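## Task

On a shelf in the recessed part of the shelving at the far end of the aisle sits a small red foam block; a small cardboard box is on the desk. Exchange their places: put the cardboard box on that same shelf and the red foam block on the desk. It fails if anything topples or is left leaning.

## Robot and tools

Robot: a simulated Hello Robot Stretch 4 with a single arm. It has an omni-wheel base, a lift that rides up a mast, an arm that telescopes straight forward, a wrist with yaw, pitch and roll, and a two-finger gripper. It stands about 1.6 m tall; no part of the base rim is more than 0.23 m from the base origin. A loose object may occasionally get nudged by something else.

Frames (metres). Base frame: origin on the floor below the base centre, x ahead, y to the left, z up. hand_pose is reported in it: a point between the open fingertips, not always accurate. The odometry frame equals the base frame as it was when the scene began; base_odometry integrates wheel rotation only, so wheel slip looks like motion. Heading is in rad, left positive, -3.142 to 3.142.

move: one action per call. "base" holds one relative command, an offset from where the base last reported itself: {"translate_m": d} straight ahead (+) or back, -2 to 2 m; {"strafe_m": d} sideways, left +, -2 to 2 m; {"rotate_rad": d} turn in place, counter-clockwise +, -3.2 to 3.2. translate_m and strafe_m may be combined for a straight diagonal with no turning; rotate_rad goes alone. "joints" holds absolute targets by name (a single set, since there is one arm): lift_m 0 to 1.2; arm_m 0 to 0.55; wrist_yaw_rad -1.134 to 4.276 (0 ahead, + left, 3.14 folded back, above 3.4 may hit the arm); wrist_pitch_rad -1.117 to 4.259 (0 level, 1.57 pointing down); wrist_roll_rad -1.117 to 4.259 (0 fingers side by side at equal height, + clockwise seen from behind); gripper_m -0.038 to 0.141, the fingertip gap with a fixed bias of up to 0.015 (-0.02 or less makes the tips press together). Done tolerances: ±0.004 for lift, arm and gripper, ±0.02 for wrist joints. A joint target past its range is clipped and the result notes it; any other out-of-range number gets the call refused, and an unknown key makes it invalid. Optional: "pace" = "slow", "default", "fast" or "max" (base 0.1/0.3/0.4/0.6 m/s and 1/2/3/4 rad/s; lift 0.15/0.3/0.4/0.5 m/s; arm 0.1/0.4/0.6/0.7 m/s; wrist always 1.82 rad/s); a high lift slows the base, down to 0.3 m/s and 1 rad/s at lift_m 1.2. "speeds" caps a single joint's top speed (not gripper_m). "contact_limits" from 0 (gentle) to 1 (forceful) for arm_m, lift_m, translate_m, strafe_m, rotate_rad, default 0.5, only next to its own command; a base limit carries over until the next base command. Even at 0 the arm needs 15 to 40 N to stop, so for a soft touch aim only 1 to 3 mm past contact. {"end_of_arm": "enable_torque"} must be sent by itself and re-powers any limp wrist or gripper motor. "cameras": list of head_camera, head_left_camera, head_right_camera, wrist_camera or all; omitted means all, [] means none. "blocking": true/omitted waits until everything settles; false returns in about 0.5 s while motion continues. Actions stop after 14 s (time_out). A move with no action just reports.

wait: seconds from 0 to 10, plus cameras; returns early once motions settle. stop: brakes everything still running and re-brakes slack wheels. zoom_image: camera plus region [x0, y0, x1, y1] in that camera's pixels, at most 504 by 504. finished_scene: scene = number of the current scene; irreversible, later calls go to the next scene, whose task appears in its result.

Cameras: head_camera 420x560 on the mast top, aimed ahead and down (turn the base to look around); head_left_camera and head_right_camera 420x672 fisheyes aimed more steeply down, showing base and arm; wrist_camera 616x392 looking along the fingers, tips near the bottom.

Result lines: "move" is done or the worst status; base_status and joint_status per motion (done, moving, off_target, stopped, contact_stop, time_out, limit_stop_at_own_body, limit_stop_at_tilt, torque_fault); on_its_own lists what happened without a command (slack joints, holding targets, odd rest currents). "earlier move" shows a non-blocking move's progress. lidar_m: 12 distances, 30-degree sectors, first straight ahead then counter-clockwise (4th left, 7th back, 10th right); "-" is nothing seen or closer than 0.25 m; glass and thin legs may be missed. wrist_depth_mm: 7x7 grid of depths, 100 to 2000 mm, "-" when invalid. motor_effort in percent (peak in brackets), servo_current in mA; a gripper current rise after closing to 0.015 or more means a firm grip. base_tilt in degrees; turned_by_wheels versus turned_by_imu differing over about 0.1 rad in one move suggests a collision or slip.

Cautions: an unplanned stop or a refused call cancels the rest of that reply's move, wait and finished_scene calls. To grasp, close to more than 0.015 under the object's width (about 0.06 under resists tugs). Avoid the wrist over the base with low lift, tilting up while rolled or turned right, and pressing on the arm; these cause self-collision stops or motor faults. With over 1 kg held and the arm beyond 0.2, drive and turn gently to avoid tipping; a lean over 6 degrees freezes the robot. Slack joints sag and slack wheels roll. Do not drop, fling, slam or shove objects hard; the placed items must remain upright and stable after the robot lets go.

Each tool is called after "Request:" as name(argument=value, ...) on one line, values as JSON.

## Session

Request:
move()

Scene clock: 0.00 s.
base_odometry: x=+0.000 y=+0.000 heading=+0.000
turned_by_wheels: +0.000
turned_by_imu: +0.000
base_tilt: forward=-0.1 right=-0.9
lidar_m: 1.01 1.48 0.64 0.68 1.37 2.79 1.98 1.57 2.27 1.27 0.99 0.96
base_status: not commanded
joint_positions: lift_m=+0.184 arm_m=+0.001 wrist_yaw_rad=+3.182 wrist_pitch_rad=+0.001 wrist_roll_rad=+0.000 gripper_m=+0.056
joint_status: not commanded
measured_speeds: all 0
motor_effort: lift_m=+19 arm_m=-1 wheel_0=+1 wheel_1=+0 wheel_2=+1
servo_current: wrist_yaw_rad=65 wrist_pitch_rad=26 wrist_roll_rad=46 gripper_m=46
hand_pose: x=-0.1199 y=+0.0757 z=+0.3618 quat_wxyz=(-0.020, -0.001, +0.000, +1.000) (m; base frame)
wrist_depth_mm: - 136 - - - - - / - 125 144 - - - - / 106 136 189 - - - - / 134 137 283 - - - - / - - - - - - - / 1308 1366 218 1499 1618 1661 1756 / 904 180 891 179 182 1138 1078
pictures: head_camera, head_left_camera, head_right_camera, wrist_camera

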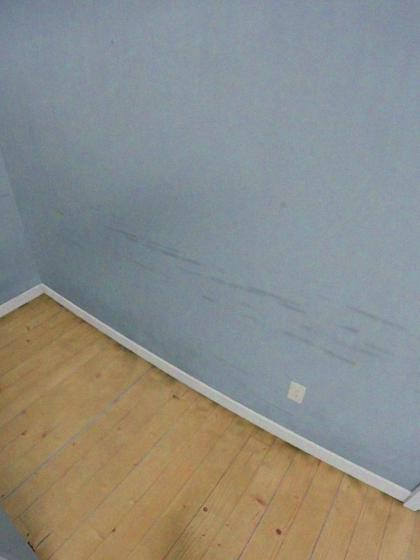

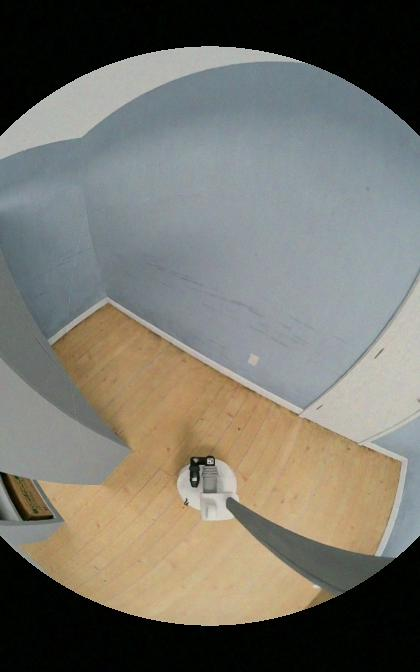

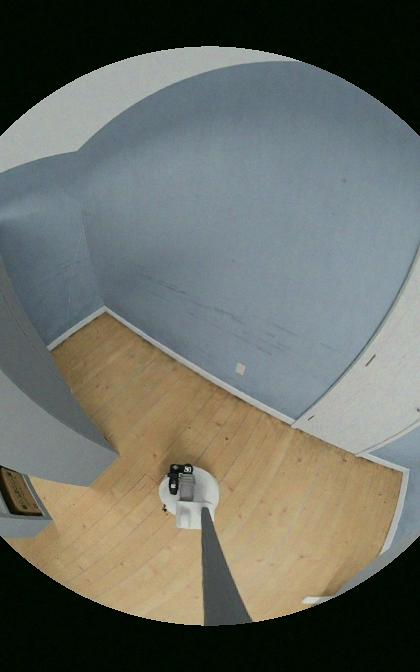

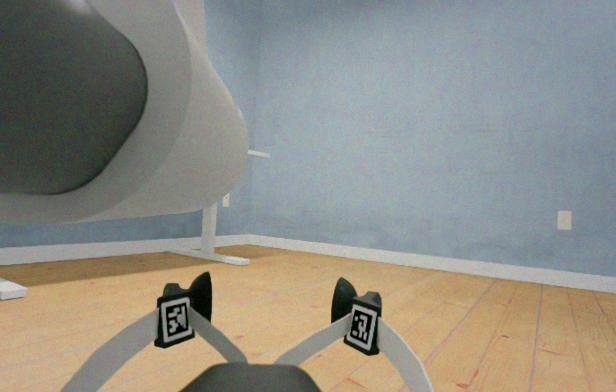

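Request:
move(base={"rotate_rad": 1.2})

Request:
move(base={"rotate_rad": 1.2})

Request:
move(base={"rotate_rad": 1.2})

Request:
move(base={"rotate_rad": 1.2})

Scene clock: 2.10 s.
move: done
base_odometry: x=+0.000 y=+0.000 heading=+1.200
turned_by_wheels: +1.200
turned_by_imu: +1.173
base_tilt: forward=-0.1 right=-0.9
lidar_m: 0.64 0.72 1.38 2.81 1.81 1.58 2.26 1.15 0.98 0.95 1.09 1.76
base_status: done
joint_positions: lift_m=+0.184 arm_m=+0.001 wrist_yaw_rad=+3.182 wrist_pitch_rad=+0.001 wrist_roll_rad=+0.000 gripper_m=+0.056
joint_status: not commanded
measured_speeds: all 0
motor_effort: lift_m=+19(19) arm_m=+3(3) wheel_0=-1(9) wheel_1=-4(12) wheel_2=-1(10)
servo_current: wrist_yaw_rad=46(65) wrist_pitch_rad=39(52) wrist_roll_rad=52(59) gripper_m=39(52)
hand_pose: x=-0.1199 y=+0.0757 z=+0.3618 quat_wxyz=(-0.020, -0.001, +0.000, +1.000) (m; base frame)
wrist_depth_mm: - 136 - - - - - / - 126 162 - - - - / 106 136 190 - - - - / 135 137 287 - - - - / - - - - - - - / 1182 1336 217 1499 1618 1661 1756 / 904 180 891 179 183 1138 1078
pictures: head_camera, head_left_camera, head_right_camera, wrist_camera

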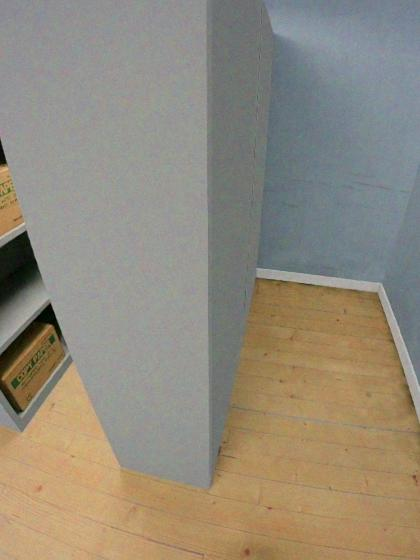

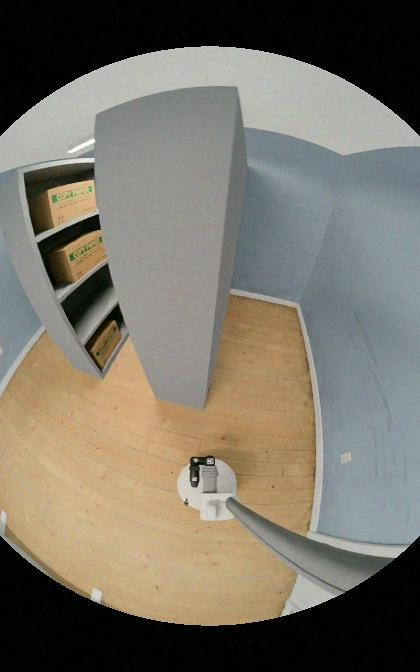

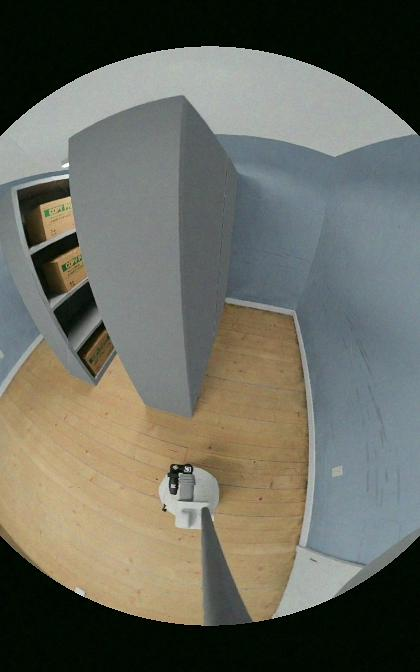

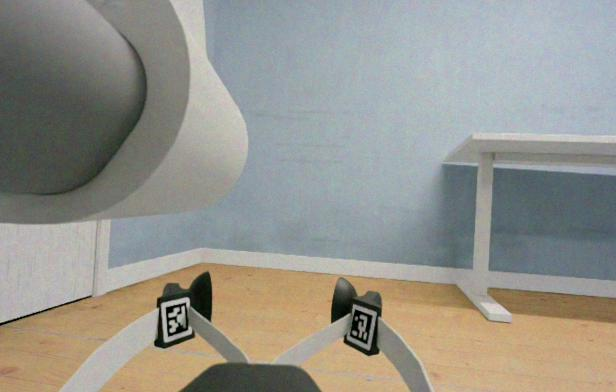

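Scene clock: 3.93 s.
move: done
base_odometry: x=+0.000 y=+0.000 heading=+2.399
turned_by_wheels: +1.199
turned_by_imu: +1.173
base_tilt: forward=-0.1 right=-0.9
lidar_m: 1.47 2.82 1.65 1.58 1.75 1.05 0.96 0.98 1.19 2.25 0.65 0.78
base_status: done
joint_positions: lift_m=+0.184 arm_m=+0.001 wrist_yaw_rad=+3.182 wrist_pitch_rad=+0.001 wrist_roll_rad=+0.000 gripper_m=+0.056
joint_status: not commanded
measured_speeds: all 0
motor_effort: lift_m=+18(19) arm_m=-1(3) wheel_0=-1(10) wheel_1=-4(11) wheel_2=-1(12)
servo_current: wrist_yaw_rad=46(65) wrist_pitch_rad=39(59) wrist_roll_rad=59(59) gripper_m=26(52)
hand_pose: x=-0.1199 y=+0.0757 z=+0.3618 quat_wxyz=(-0.020, -0.001, +0.000, +1.000) (m; base frame)
wrist_depth_mm: - 137 - - 1138 - - / - 126 145 - 1118 - - / 106 136 181 - 1118 - - / 134 136 220 - 1118 - - / - - - - 1098 - - / - - 193 - - - - / 842 180 891 167 183 1060 1078
pictures: head_camera, head_left_camera, head_right_camera, wrist_camera

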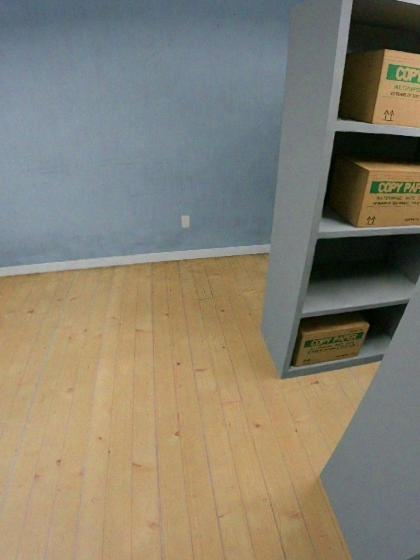

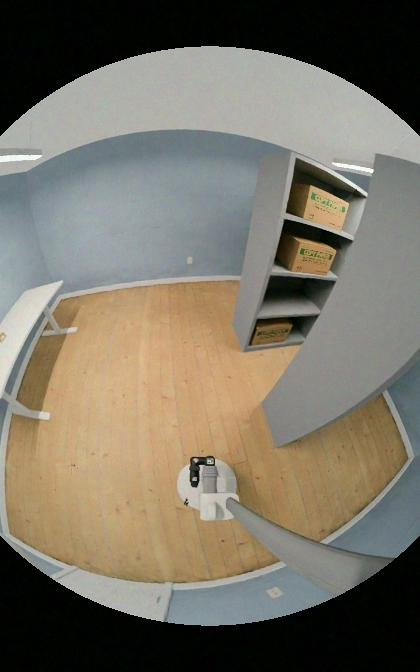

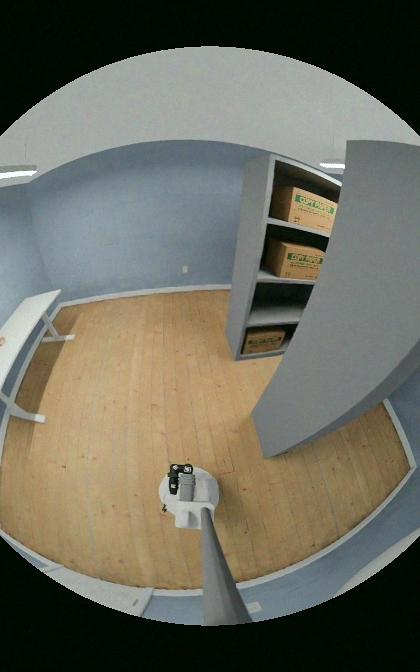

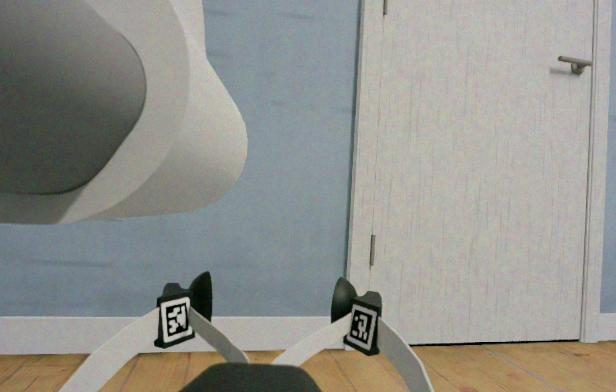

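Scene clock: 5.77 s.
move: done
base_odometry: x=+0.000 y=+0.000 heading=-2.685
turned_by_wheels: +1.199
turned_by_imu: +1.173
base_tilt: forward=-0.1 right=-0.9
lidar_m: 1.58 1.58 1.42 1.02 0.96 0.99 1.31 0.73 0.65 0.88 2.79 2.22
base_status: done
joint_positions: lift_m=+0.184 arm_m=+0.001 wrist_yaw_rad=+3.182 wrist_pitch_rad=+0.001 wrist_roll_rad=+0.000 gripper_m=+0.056
joint_status: not commanded
measured_speeds: all 0
motor_effort: lift_m=+19(19) arm_m=-3(4) wheel_0=-1(10) wheel_1=-4(11) wheel_2=-2(10)
servo_current: wrist_yaw_rad=65(72) wrist_pitch_rad=20(59) wrist_roll_rad=52(59) gripper_m=26(46)
hand_pose: x=-0.1199 y=+0.0757 z=+0.3618 quat_wxyz=(-0.020, -0.001, +0.000, +1.000) (m; base frame)
wrist_depth_mm: - 136 - - - - - / - 126 163 - - - - / 106 136 181 - - - - / 134 138 - - - - - / - - - - - - - / 1336 1366 217 1366 - - - / 904 180 891 179 182 - -
pictures: head_camera, head_left_camera, head_right_camera, wrist_camera

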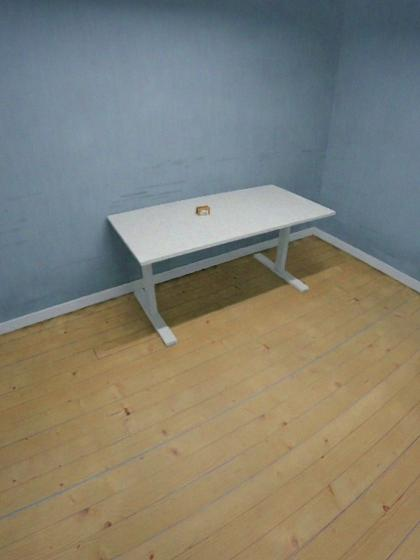

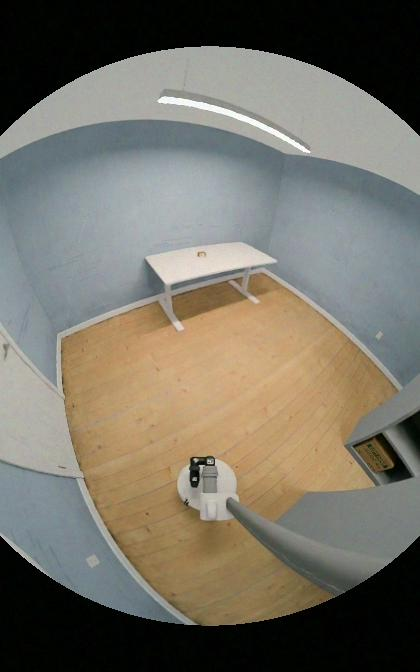

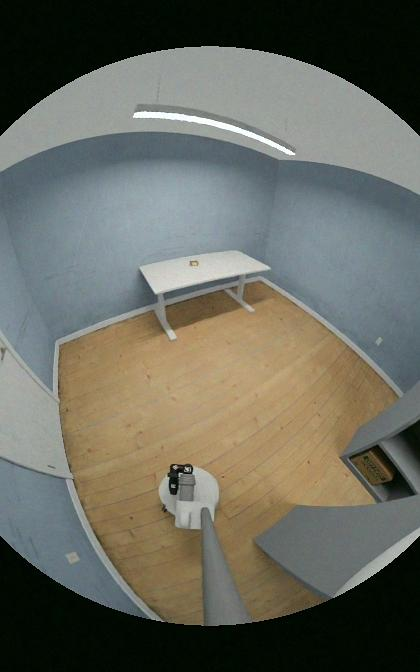

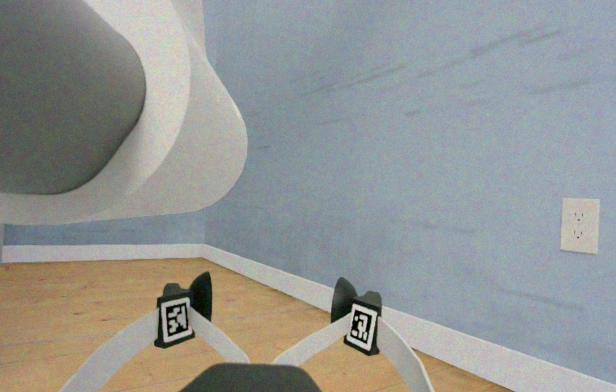

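Scene clock: 7.60 s.
move: done
base_odometry: x=+0.000 y=+0.000 heading=-1.485
turned_by_wheels: +1.199
turned_by_imu: +1.172
base_tilt: forward=-0.1 right=-0.9
lidar_m: 1.25 0.98 0.97 1.05 1.53 0.65 0.67 1.37 2.79 1.93 1.55 2.27
base_status: done
joint_positions: lift_m=+0.184 arm_m=+0.001 wrist_yaw_rad=+3.182 wrist_pitch_rad=+0.001 wrist_roll_rad=+0.000 gripper_m=+0.056
joint_status: not commanded
measured_speeds: all 0
motor_effort: lift_m=+19(19) arm_m=-4(4) wheel_0=-2(10) wheel_1=-3(12) wheel_2=-3(16)
servo_current: wrist_yaw_rad=46(65) wrist_pitch_rad=52(59) wrist_roll_rad=46(59) gripper_m=39(52)
hand_pose: x=-0.1199 y=+0.0757 z=+0.3618 quat_wxyz=(-0.020, -0.001, +0.000, +1.000) (m; base frame)
wrist_depth_mm: - 136 - - - - - / - 126 146 - - - - / 106 136 181 - - - - / 135 136 220 - - - - / - - - - - - - / 1205 1138 193 - - 1537 1756 / 904 180 189 - 160 1118 1078
pictures: head_camera, head_left_camera, head_right_camera, wrist_camera

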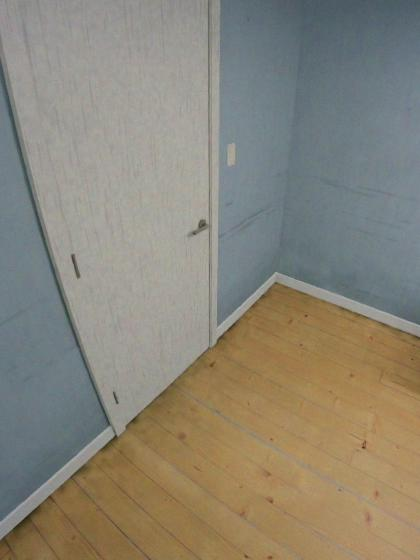

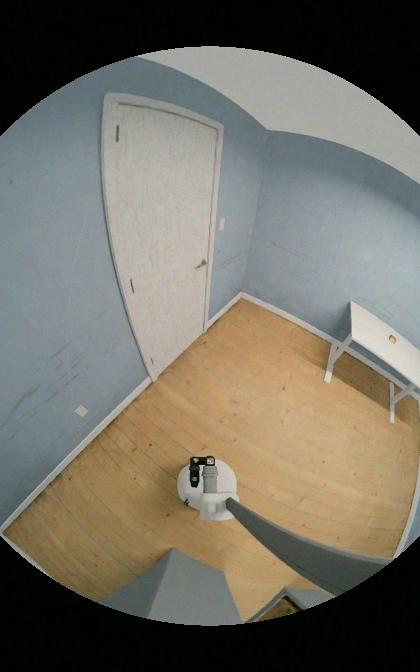

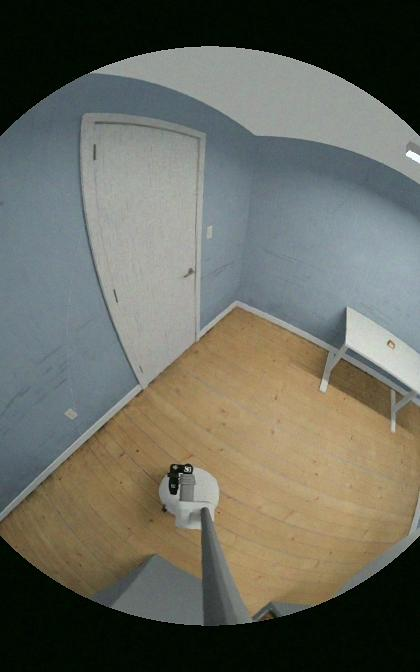

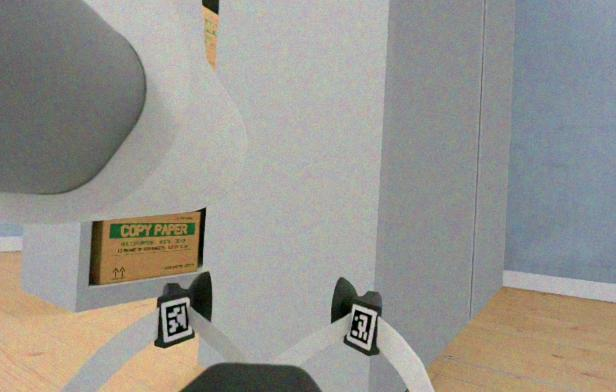

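Request:
move(base={"rotate_rad": 2.61})

Scene clock: 11.13 s.
move: done
base_odometry: x=+0.000 y=+0.000 heading=+1.124
turned_by_wheels: +2.609
turned_by_imu: +2.551
base_tilt: forward=-0.1 right=-0.9
lidar_m: 0.65 0.66 1.38 2.78 2.01 1.59 2.26 1.31 0.99 0.95 1.03 1.46
base_status: done
joint_positions: lift_m=+0.184 arm_m=+0.001 wrist_yaw_rad=+3.182 wrist_pitch_rad=+0.001 wrist_roll_rad=+0.000 gripper_m=+0.056
joint_status: not commanded
measured_speeds: all 0
motor_effort: lift_m=+19(19) arm_m=-4(4) wheel_0=-2(10) wheel_1=-1(15) wheel_2=-2(11)
servo_current: wrist_yaw_rad=52(72) wrist_pitch_rad=46(59) wrist_roll_rad=52(59) gripper_m=39(52)
hand_pose: x=-0.1199 y=+0.0757 z=+0.3618 quat_wxyz=(-0.020, -0.001, +0.000, +1.000) (m; base frame)
wrist_depth_mm: - 136 - - - - - / - 126 163 - - - - / 106 136 190 - - - - / 134 138 - - - - - / - - - - - - - / 1281 1366 218 1464 1464 1661 1756 / 904 180 891 179 183 1138 1078
pictures: head_camera, head_left_camera, head_right_camera, wrist_camera

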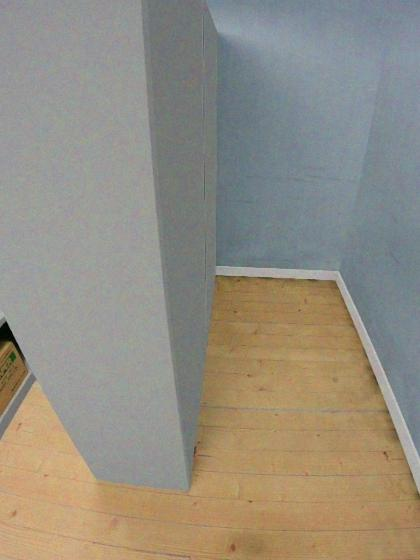

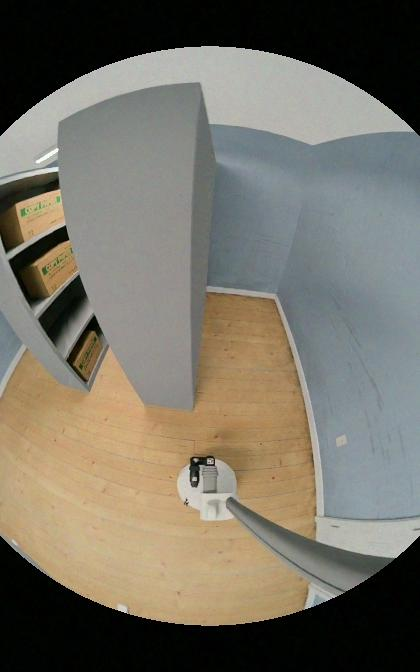

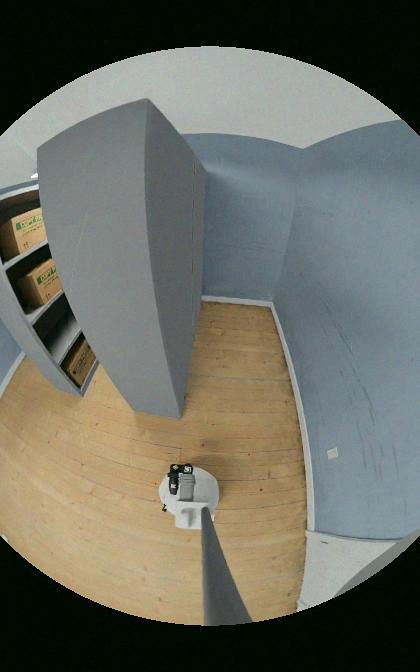

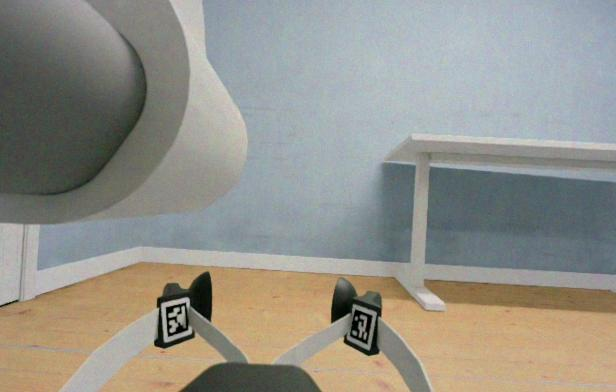

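Request:
move(base={"rotate_rad": -0.094}, cameras=[])

Request:
move(base={"strafe_m": 0.84})

Scene clock: 13.53 s.
move: done
base_odometry: x=+0.000 y=+0.000 heading=+1.031
turned_by_wheels: -0.093
turned_by_imu: -0.091
base_tilt: forward=-0.1 right=-0.9
lidar_m: 0.70 0.65 0.86 2.80 2.17 1.57 1.63 1.42 1.02 0.97 1.00 1.33
base_status: done
joint_positions: lift_m=+0.184 arm_m=+0.001 wrist_yaw_rad=+3.182 wrist_pitch_rad=+0.001 wrist_roll_rad=+0.000 gripper_m=+0.056
joint_status: not commanded
measured_speeds: all 0
motor_effort: lift_m=+19(20) arm_m=-3(4) wheel_0=+2(7) wheel_1=+3(9) wheel_2=+2(7)
servo_current: wrist_yaw_rad=26(52) wrist_pitch_rad=52(59) wrist_roll_rad=46(52) gripper_m=26(52)
hand_pose: x=-0.1199 y=+0.0757 z=+0.3618 quat_wxyz=(-0.020, -0.001, +0.000, +1.000) (m; base frame)
wrist_depth_mm: - 137 - - - - - / - 126 163 - - - - / 106 136 191 - - - - / 135 138 - - - - - / - - - - - - - / 1308 1366 218 1499 1618 1661 1756 / 904 180 891 179 183 1118 1098
pictures: none
No camera images: "cameras" was empty.

Scene clock: 17.67 s.
move: done
base_odometry: x=-0.720 y=+0.432 heading=+1.031
turned_by_wheels: +0.000
turned_by_imu: +0.002
base_tilt: forward=-0.1 right=-0.9
lidar_m: 0.79 0.72 0.82 1.95 2.00 1.59 1.52 1.57 1.89 1.80 0.88 0.64
base_status: done
joint_positions: lift_m=+0.184 arm_m=+0.001 wrist_yaw_rad=+3.182 wrist_pitch_rad=+0.001 wrist_roll_rad=+0.000 gripper_m=+0.056
joint_status: not commanded
measured_speeds: all 0
motor_effort: lift_m=+19(19) arm_m=-4(4) wheel_0=+0(10) wheel_1=+2(15) wheel_2=+0(7)
servo_current: wrist_yaw_rad=26(72) wrist_pitch_rad=39(59) wrist_roll_rad=52(59) gripper_m=33(59)
hand_pose: x=-0.1199 y=+0.0757 z=+0.3618 quat_wxyz=(-0.020, -0.001, +0.000, +1.000) (m; base frame)
wrist_depth_mm: - 136 - - - - - / - 126 163 - - - - / 106 136 191 - - - - / 134 138 1863 - - - - / - - - - - - - / 1308 1366 218 1499 1576 1618 1756 / 891 180 891 179 183 1138 1078
pictures: head_camera, head_left_camera, head_right_camera, wrist_camera

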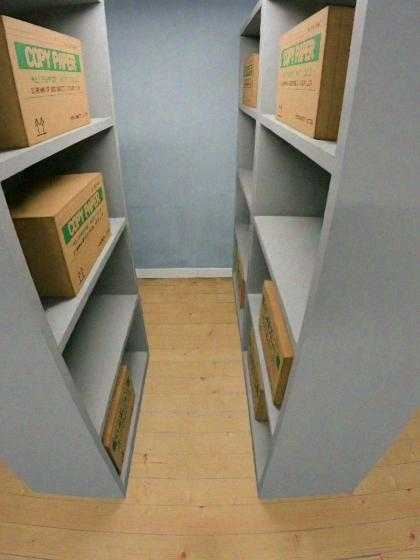

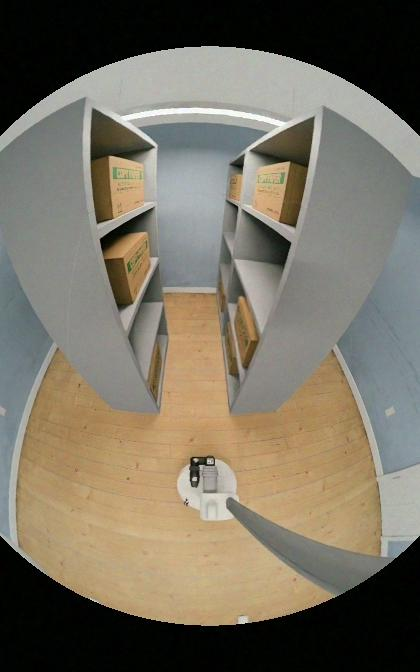

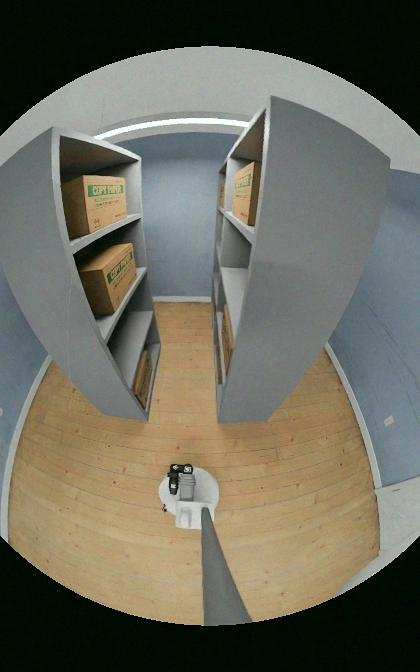

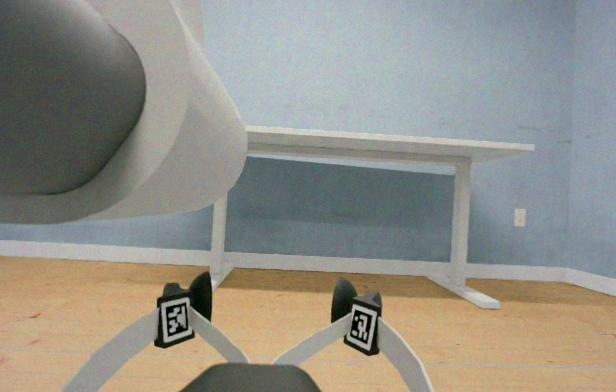

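Request:
zoom_image(camera="head_camera", region=[80, 0, 330, 330])

Scaled by 1.527 from the camera's 420x560 image, which has a finer 600x800 frame.

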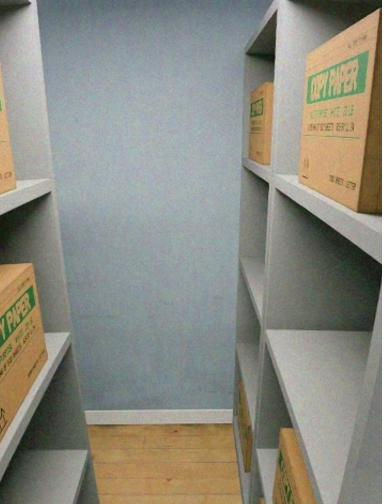

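Request:
move(base={"translate_m": 0.3, "strafe_m": 0.07})

Scene clock: 20.93 s.
move: done
base_odometry: x=-0.626 y=+0.725 heading=+1.031
turned_by_wheels: +0.001
turned_by_imu: +0.001
base_tilt: forward=-0.2 right=-0.9
lidar_m: 0.96 0.49 0.44 1.90 1.96 1.90 1.83 2.68 1.95 1.85 0.44 0.41
base_status: done
joint_positions: lift_m=+0.184 arm_m=+0.001 wrist_yaw_rad=+3.182 wrist_pitch_rad=+0.001 wrist_roll_rad=+0.000 gripper_m=+0.056
joint_status: not commanded
measured_speeds: all 0
motor_effort: lift_m=+19(19) arm_m=-4(4) wheel_0=+3(8) wheel_1=+3(12) wheel_2=+0(14)
servo_current: wrist_yaw_rad=39(78) wrist_pitch_rad=46(59) wrist_roll_rad=52(59) gripper_m=39(52)
hand_pose: x=-0.1199 y=+0.0757 z=+0.3618 quat_wxyz=(-0.020, -0.001, +0.000, +1.000) (m; base frame)
wrist_depth_mm: - 136 - - - - - / - 126 163 - - - - / 106 136 190 - - - - / 134 138 289 - - - - / - - - - - - - / 1336 1366 218 1464 1618 1661 1756 / 904 180 891 179 183 1118 1078
pictures: head_camera, head_left_camera, head_right_camera, wrist_camera

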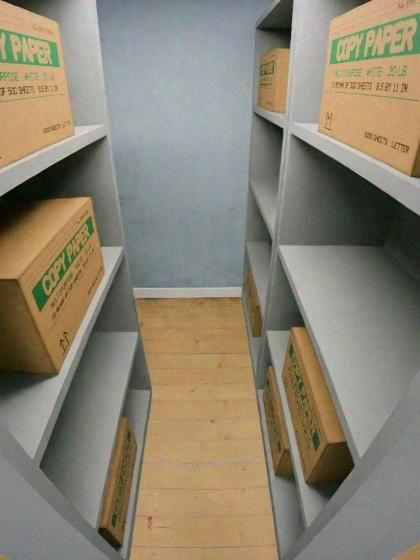

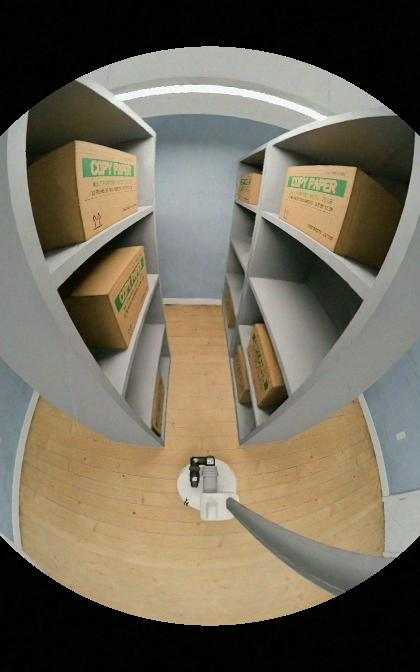

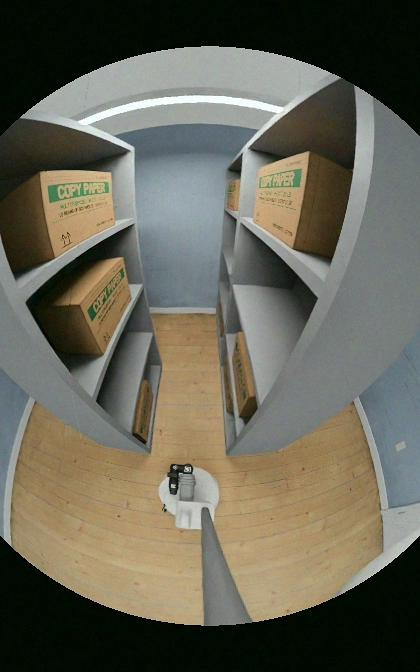

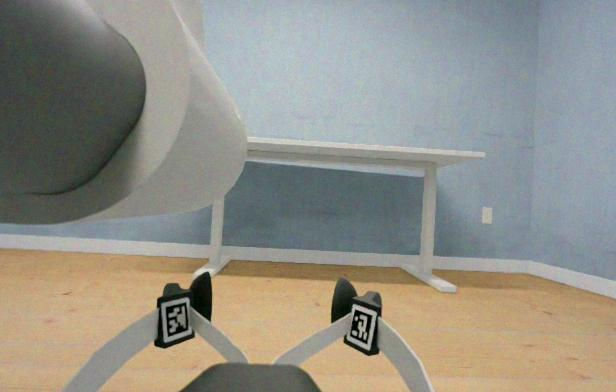

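Request:
move(base={"translate_m": 0.3, "strafe_m": 0.03}, contact_limits={"translate_m": 0.3, "strafe_m": 0.3})

"contact_limits": translate_m and strafe_m are given together and make one move, which takes one limit: state it under one of them only
Scene clock: 22.07 s.
base_odometry: x=-0.626 y=+0.725 heading=+1.031
turned_by_wheels: +0.000
turned_by_imu: +0.000
base_tilt: forward=-0.1 right=-0.9
lidar_m: 0.97 0.49 0.44 1.90 1.97 1.88 1.84 2.68 1.96 1.85 0.45 0.41
base_status: done
joint_positions: lift_m=+0.184 arm_m=+0.001 wrist_yaw_rad=+3.182 wrist_pitch_rad=+0.001 wrist_roll_rad=+0.000 gripper_m=+0.056
joint_status: not commanded
measured_speeds: all 0
motor_effort: lift_m=+19(19) arm_m=-4(4) wheel_0=+3(8) wheel_1=+3(12) wheel_2=+0(14)
servo_current: wrist_yaw_rad=52(78) wrist_pitch_rad=39(59) wrist_roll_rad=52(59) gripper_m=39(52)
hand_pose: x=-0.1199 y=+0.0757 z=+0.3618 quat_wxyz=(-0.020, -0.001, +0.000, +1.000) (m; base frame)
wrist_depth_mm: - 136 - - - - - / - 126 163 - - - - / 106 136 191 - - - - / 134 138 289 - - - - / - - - - - - - / 1308 1336 218 1464 1661 1661 1756 / 904 180 891 179 183 1138 1078
pictures: none

Request:
move(base={"translate_m": 0.3, "strafe_m": 0.03}, contact_limits={"translate_m": 0.3})

Scene clock: 24.70 s.
move: done
base_odometry: x=-0.498 y=+0.998 heading=+1.032
turned_by_wheels: +0.000
turned_by_imu: +0.000
base_tilt: forward=-0.1 right=-0.9
lidar_m: 1.02 0.48 0.32 0.29 1.94 2.22 2.19 2.79 1.98 0.30 0.30 0.41
base_status: done
joint_positions: lift_m=+0.184 arm_m=+0.001 wrist_yaw_rad=+3.182 wrist_pitch_rad=+0.001 wrist_roll_rad=+0.000 gripper_m=+0.056
joint_status: not commanded
measured_speeds: all 0
motor_effort: lift_m=+19(19) arm_m=-4(4) wheel_0=+1(8) wheel_1=+3(12) wheel_2=+0(13)
servo_current: wrist_yaw_rad=33(72) wrist_pitch_rad=20(52) wrist_roll_rad=46(59) gripper_m=39(46)
contact_limits: translate_m 0.3
hand_pose: x=-0.1199 y=+0.0757 z=+0.3618 quat_wxyz=(-0.020, -0.001, +0.000, +1.000) (m; base frame)
wrist_depth_mm: - 136 - - - - - / - 126 163 - - - - / 106 136 191 - - - - / 134 138 289 - - - - / - - - - - - - / 1308 1336 217 1499 1661 1661 1756 / 917 180 891 179 182 1138 1078
pictures: head_camera, head_left_camera, head_right_camera, wrist_camera

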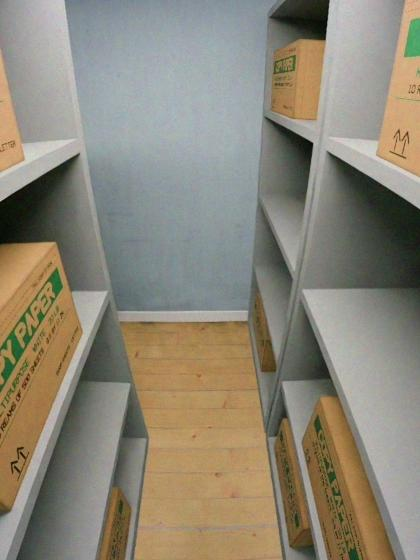

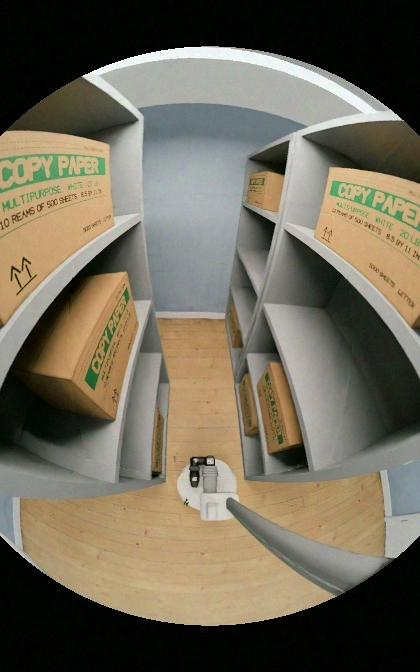

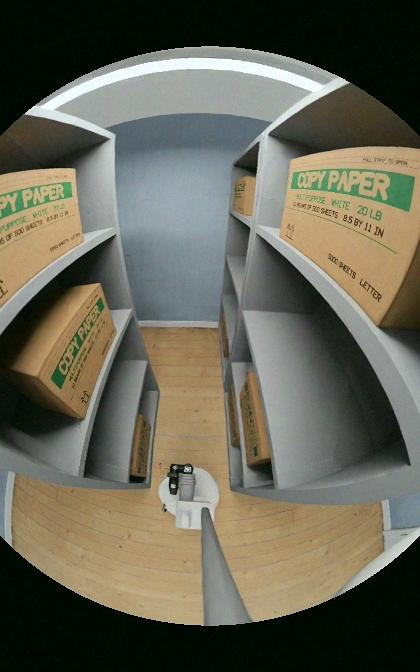

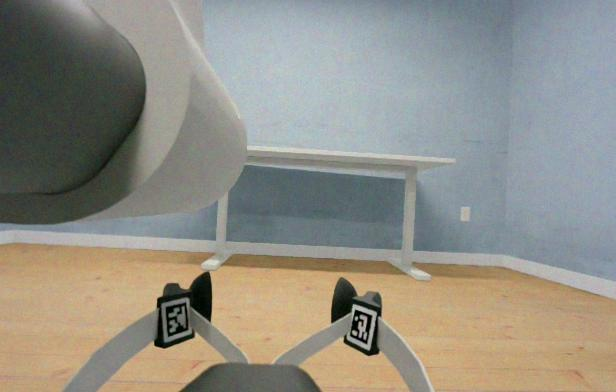

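Request:
move(base={"translate_m": 0.35}, contact_limits={"translate_m": 0.3})

Scene clock: 27.63 s.
move: done
base_odometry: x=-0.319 y=+1.298 heading=+1.032
turned_by_wheels: +0.000
turned_by_imu: +0.000
base_tilt: forward=-0.1 right=-0.9
lidar_m: 0.97 0.47 0.34 0.31 0.33 0.45 3.28 0.42 0.29 0.28 0.29 0.39
base_status: done
joint_positions: lift_m=+0.184 arm_m=+0.001 wrist_yaw_rad=+3.182 wrist_pitch_rad=+0.001 wrist_roll_rad=+0.000 gripper_m=+0.056
joint_status: not commanded
measured_speeds: all 0
motor_effort: lift_m=+19(19) arm_m=-4(4) wheel_0=+2(8) wheel_1=+2(13) wheel_2=+0(14)
servo_current: wrist_yaw_rad=39(72) wrist_pitch_rad=46(52) wrist_roll_rad=52(59) gripper_m=39(52)
contact_limits: translate_m 0.3
hand_pose: x=-0.1199 y=+0.0757 z=+0.3618 quat_wxyz=(-0.020, -0.001, +0.000, +1.000) (m; base frame)
wrist_depth_mm: - 137 - - - - - / - 126 163 - - - 320 / 106 136 191 - - - 379 / 134 138 289 - - - - / - - - - - - - / 1308 1366 218 1464 1618 1618 345 / 904 180 891 179 183 - 343
pictures: head_camera, head_left_camera, head_right_camera, wrist_camera

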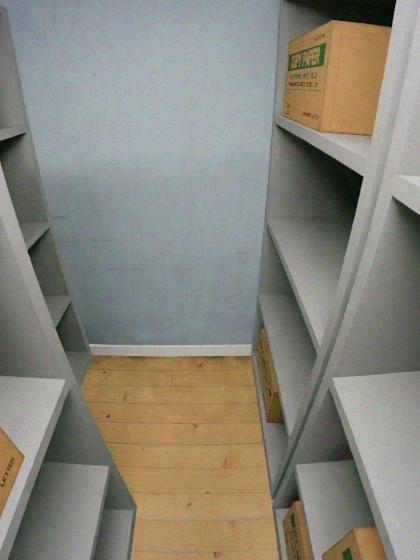

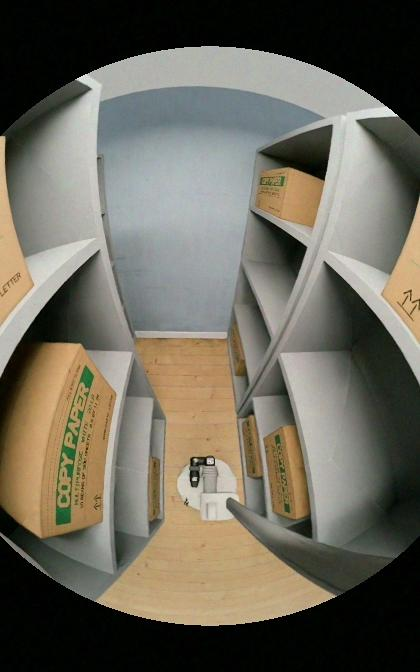

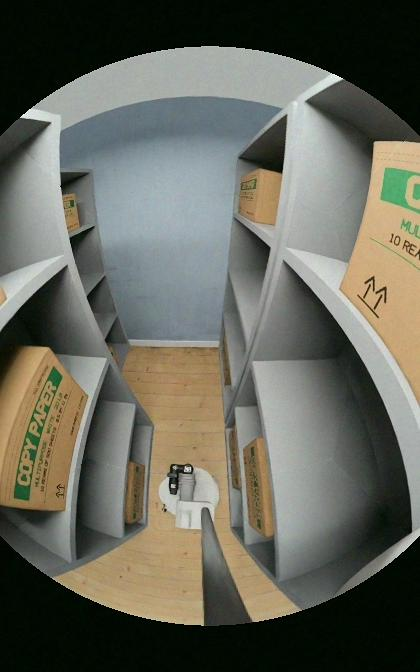

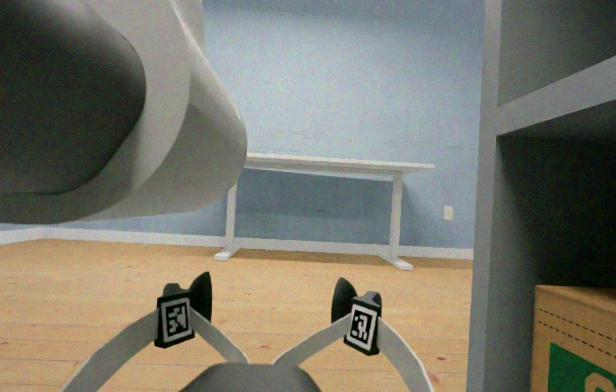

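Request:
move(base={"translate_m": 0.35, "strafe_m": 0.015}, contact_limits={"translate_m": 0.3})

Scene clock: 30.57 s.
move: done
base_odometry: x=-0.152 y=+1.606 heading=+1.032
turned_by_wheels: +0.000
turned_by_imu: +0.000
base_tilt: forward=-0.1 right=-0.9
lidar_m: 0.97 1.18 0.34 0.32 0.32 0.44 3.65 0.43 0.30 0.26 0.30 0.38
base_status: done
joint_positions: lift_m=+0.184 arm_m=+0.001 wrist_yaw_rad=+3.182 wrist_pitch_rad=+0.001 wrist_roll_rad=+0.000 gripper_m=+0.056
joint_status: not commanded
measured_speeds: all 0
motor_effort: lift_m=+19(19) arm_m=-4(4) wheel_0=+2(9) wheel_1=+3(13) wheel_2=-1(15)
servo_current: wrist_yaw_rad=46(85) wrist_pitch_rad=33(59) wrist_roll_rad=46(59) gripper_m=39(52)
contact_limits: translate_m 0.3
hand_pose: x=-0.1199 y=+0.0757 z=+0.3618 quat_wxyz=(-0.020, -0.001, +0.000, +1.000) (m; base frame)
wrist_depth_mm: - 136 - - - - - / - 126 163 - - - 319 / 106 136 190 - - 492 436 / 135 138 289 - - - - / - - - - - 530 574 / - 1366 217 1464 208 473 359 / - 180 891 179 183 439 342
pictures: head_camera, head_left_camera, head_right_camera, wrist_camera

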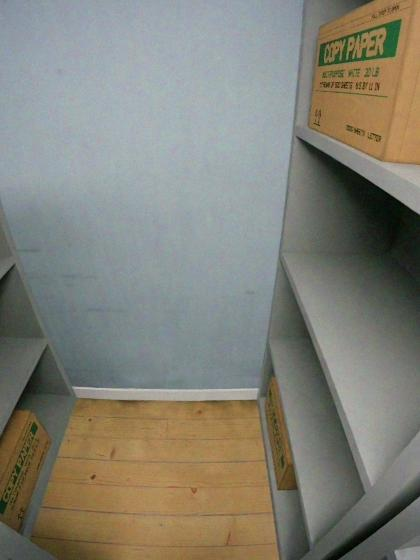

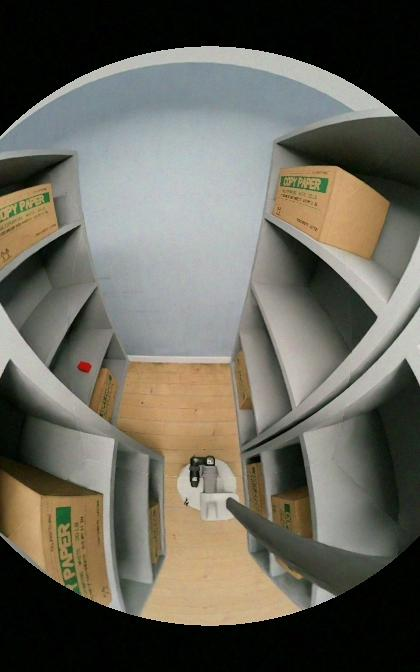

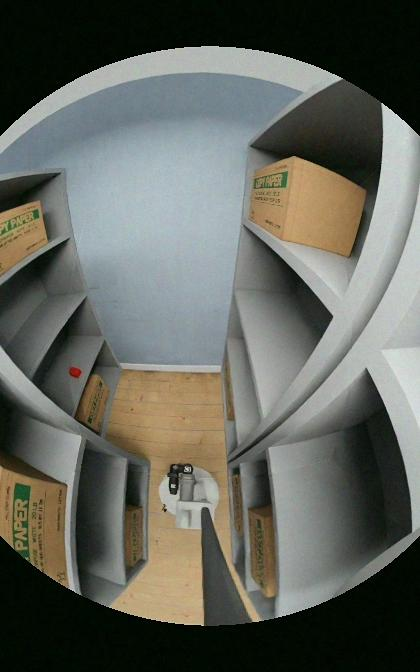

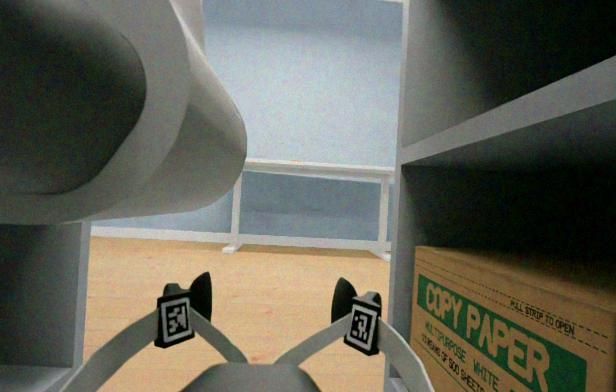

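Request:
move(base={"rotate_rad": 0.055}, cameras=[])

Request:
move(base={"translate_m": 0.44, "strafe_m": 0.03}, contact_limits={"translate_m": 0.3})

Scene clock: 32.70 s.
move: done
base_odometry: x=-0.152 y=+1.606 heading=+1.087
turned_by_wheels: +0.055
turned_by_imu: +0.054
base_tilt: forward=-0.1 right=-0.9
lidar_m: 1.16 1.10 0.32 0.32 0.33 0.47 3.68 0.40 0.27 0.27 0.29 0.41
base_status: done
joint_positions: lift_m=+0.184 arm_m=+0.001 wrist_yaw_rad=+3.182 wrist_pitch_rad=+0.001 wrist_roll_rad=+0.000 gripper_m=+0.056
joint_status: not commanded
measured_speeds: all 0
motor_effort: lift_m=+19(19) arm_m=-4(4) wheel_0=-2(6) wheel_1=-3(10) wheel_2=+0(6)
servo_current: wrist_yaw_rad=52(59) wrist_pitch_rad=39(46) wrist_roll_rad=59(59) gripper_m=39(59)
hand_pose: x=-0.1199 y=+0.0757 z=+0.3618 quat_wxyz=(-0.020, -0.001, +0.000, +1.000) (m; base frame)
wrist_depth_mm: - 136 - - - - - / - 126 163 - - - 334 / 106 136 190 - - 500 436 / 134 138 290 - - - - / - - - - - 554 554 / - 1366 218 1464 691 508 366 / - 180 891 180 176 473 359
pictures: none
No camera images: "cameras" was empty.

Scene clock: 35.67 s.
move: done
base_odometry: x=+0.026 y=+2.010 heading=+1.087
turned_by_wheels: +0.000
turned_by_imu: +0.000
base_tilt: forward=-0.1 right=-0.9
lidar_m: 0.73 0.78 0.78 0.74 0.36 0.42 1.17 0.45 0.33 0.31 0.31 0.47
base_status: done
joint_positions: lift_m=+0.184 arm_m=+0.001 wrist_yaw_rad=+3.182 wrist_pitch_rad=+0.001 wrist_roll_rad=+0.000 gripper_m=+0.056
joint_status: not commanded
measured_speeds: all 0
motor_effort: lift_m=+19(19) arm_m=-4(4) wheel_0=+1(9) wheel_1=+3(11) wheel_2=+0(13)
servo_current: wrist_yaw_rad=52(65) wrist_pitch_rad=46(52) wrist_roll_rad=52(59) gripper_m=46(52)
contact_limits: translate_m 0.3
hand_pose: x=-0.1199 y=+0.0757 z=+0.3618 quat_wxyz=(-0.020, -0.001, +0.000, +1.000) (m; base frame)
wrist_depth_mm: - 136 - - - - - / - 126 163 - - - - / 106 136 191 - 1182 459 - / 135 138 289 - - - - / - - - - 1182 - - / - 184 217 1464 - - - / 676 180 891 179 160 - -
pictures: head_camera, head_left_camera, head_right_camera, wrist_camera

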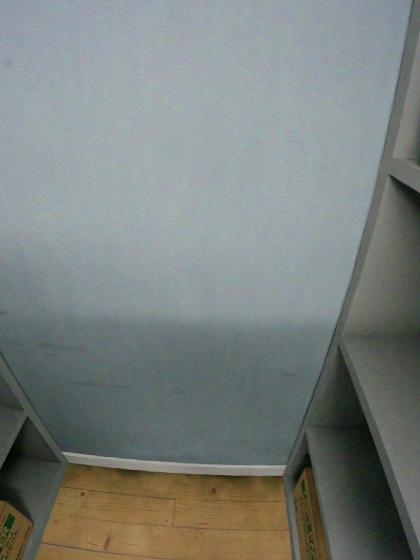

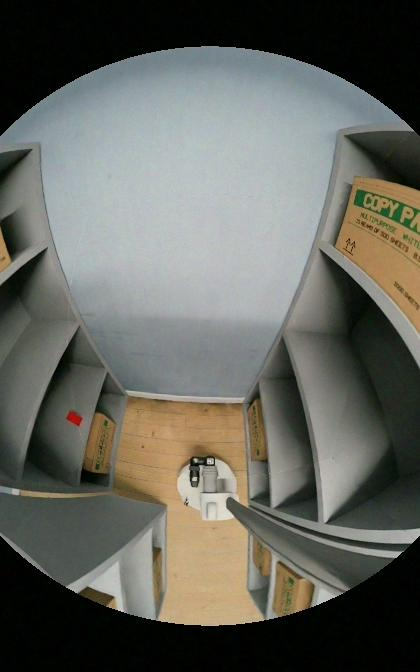

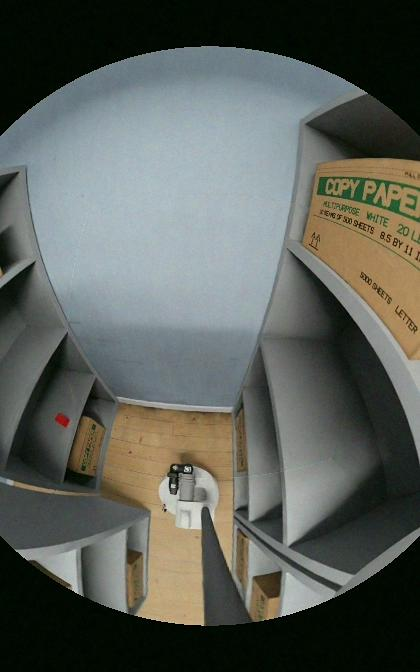

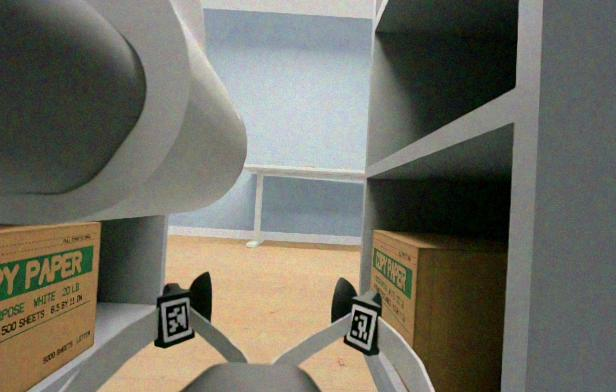

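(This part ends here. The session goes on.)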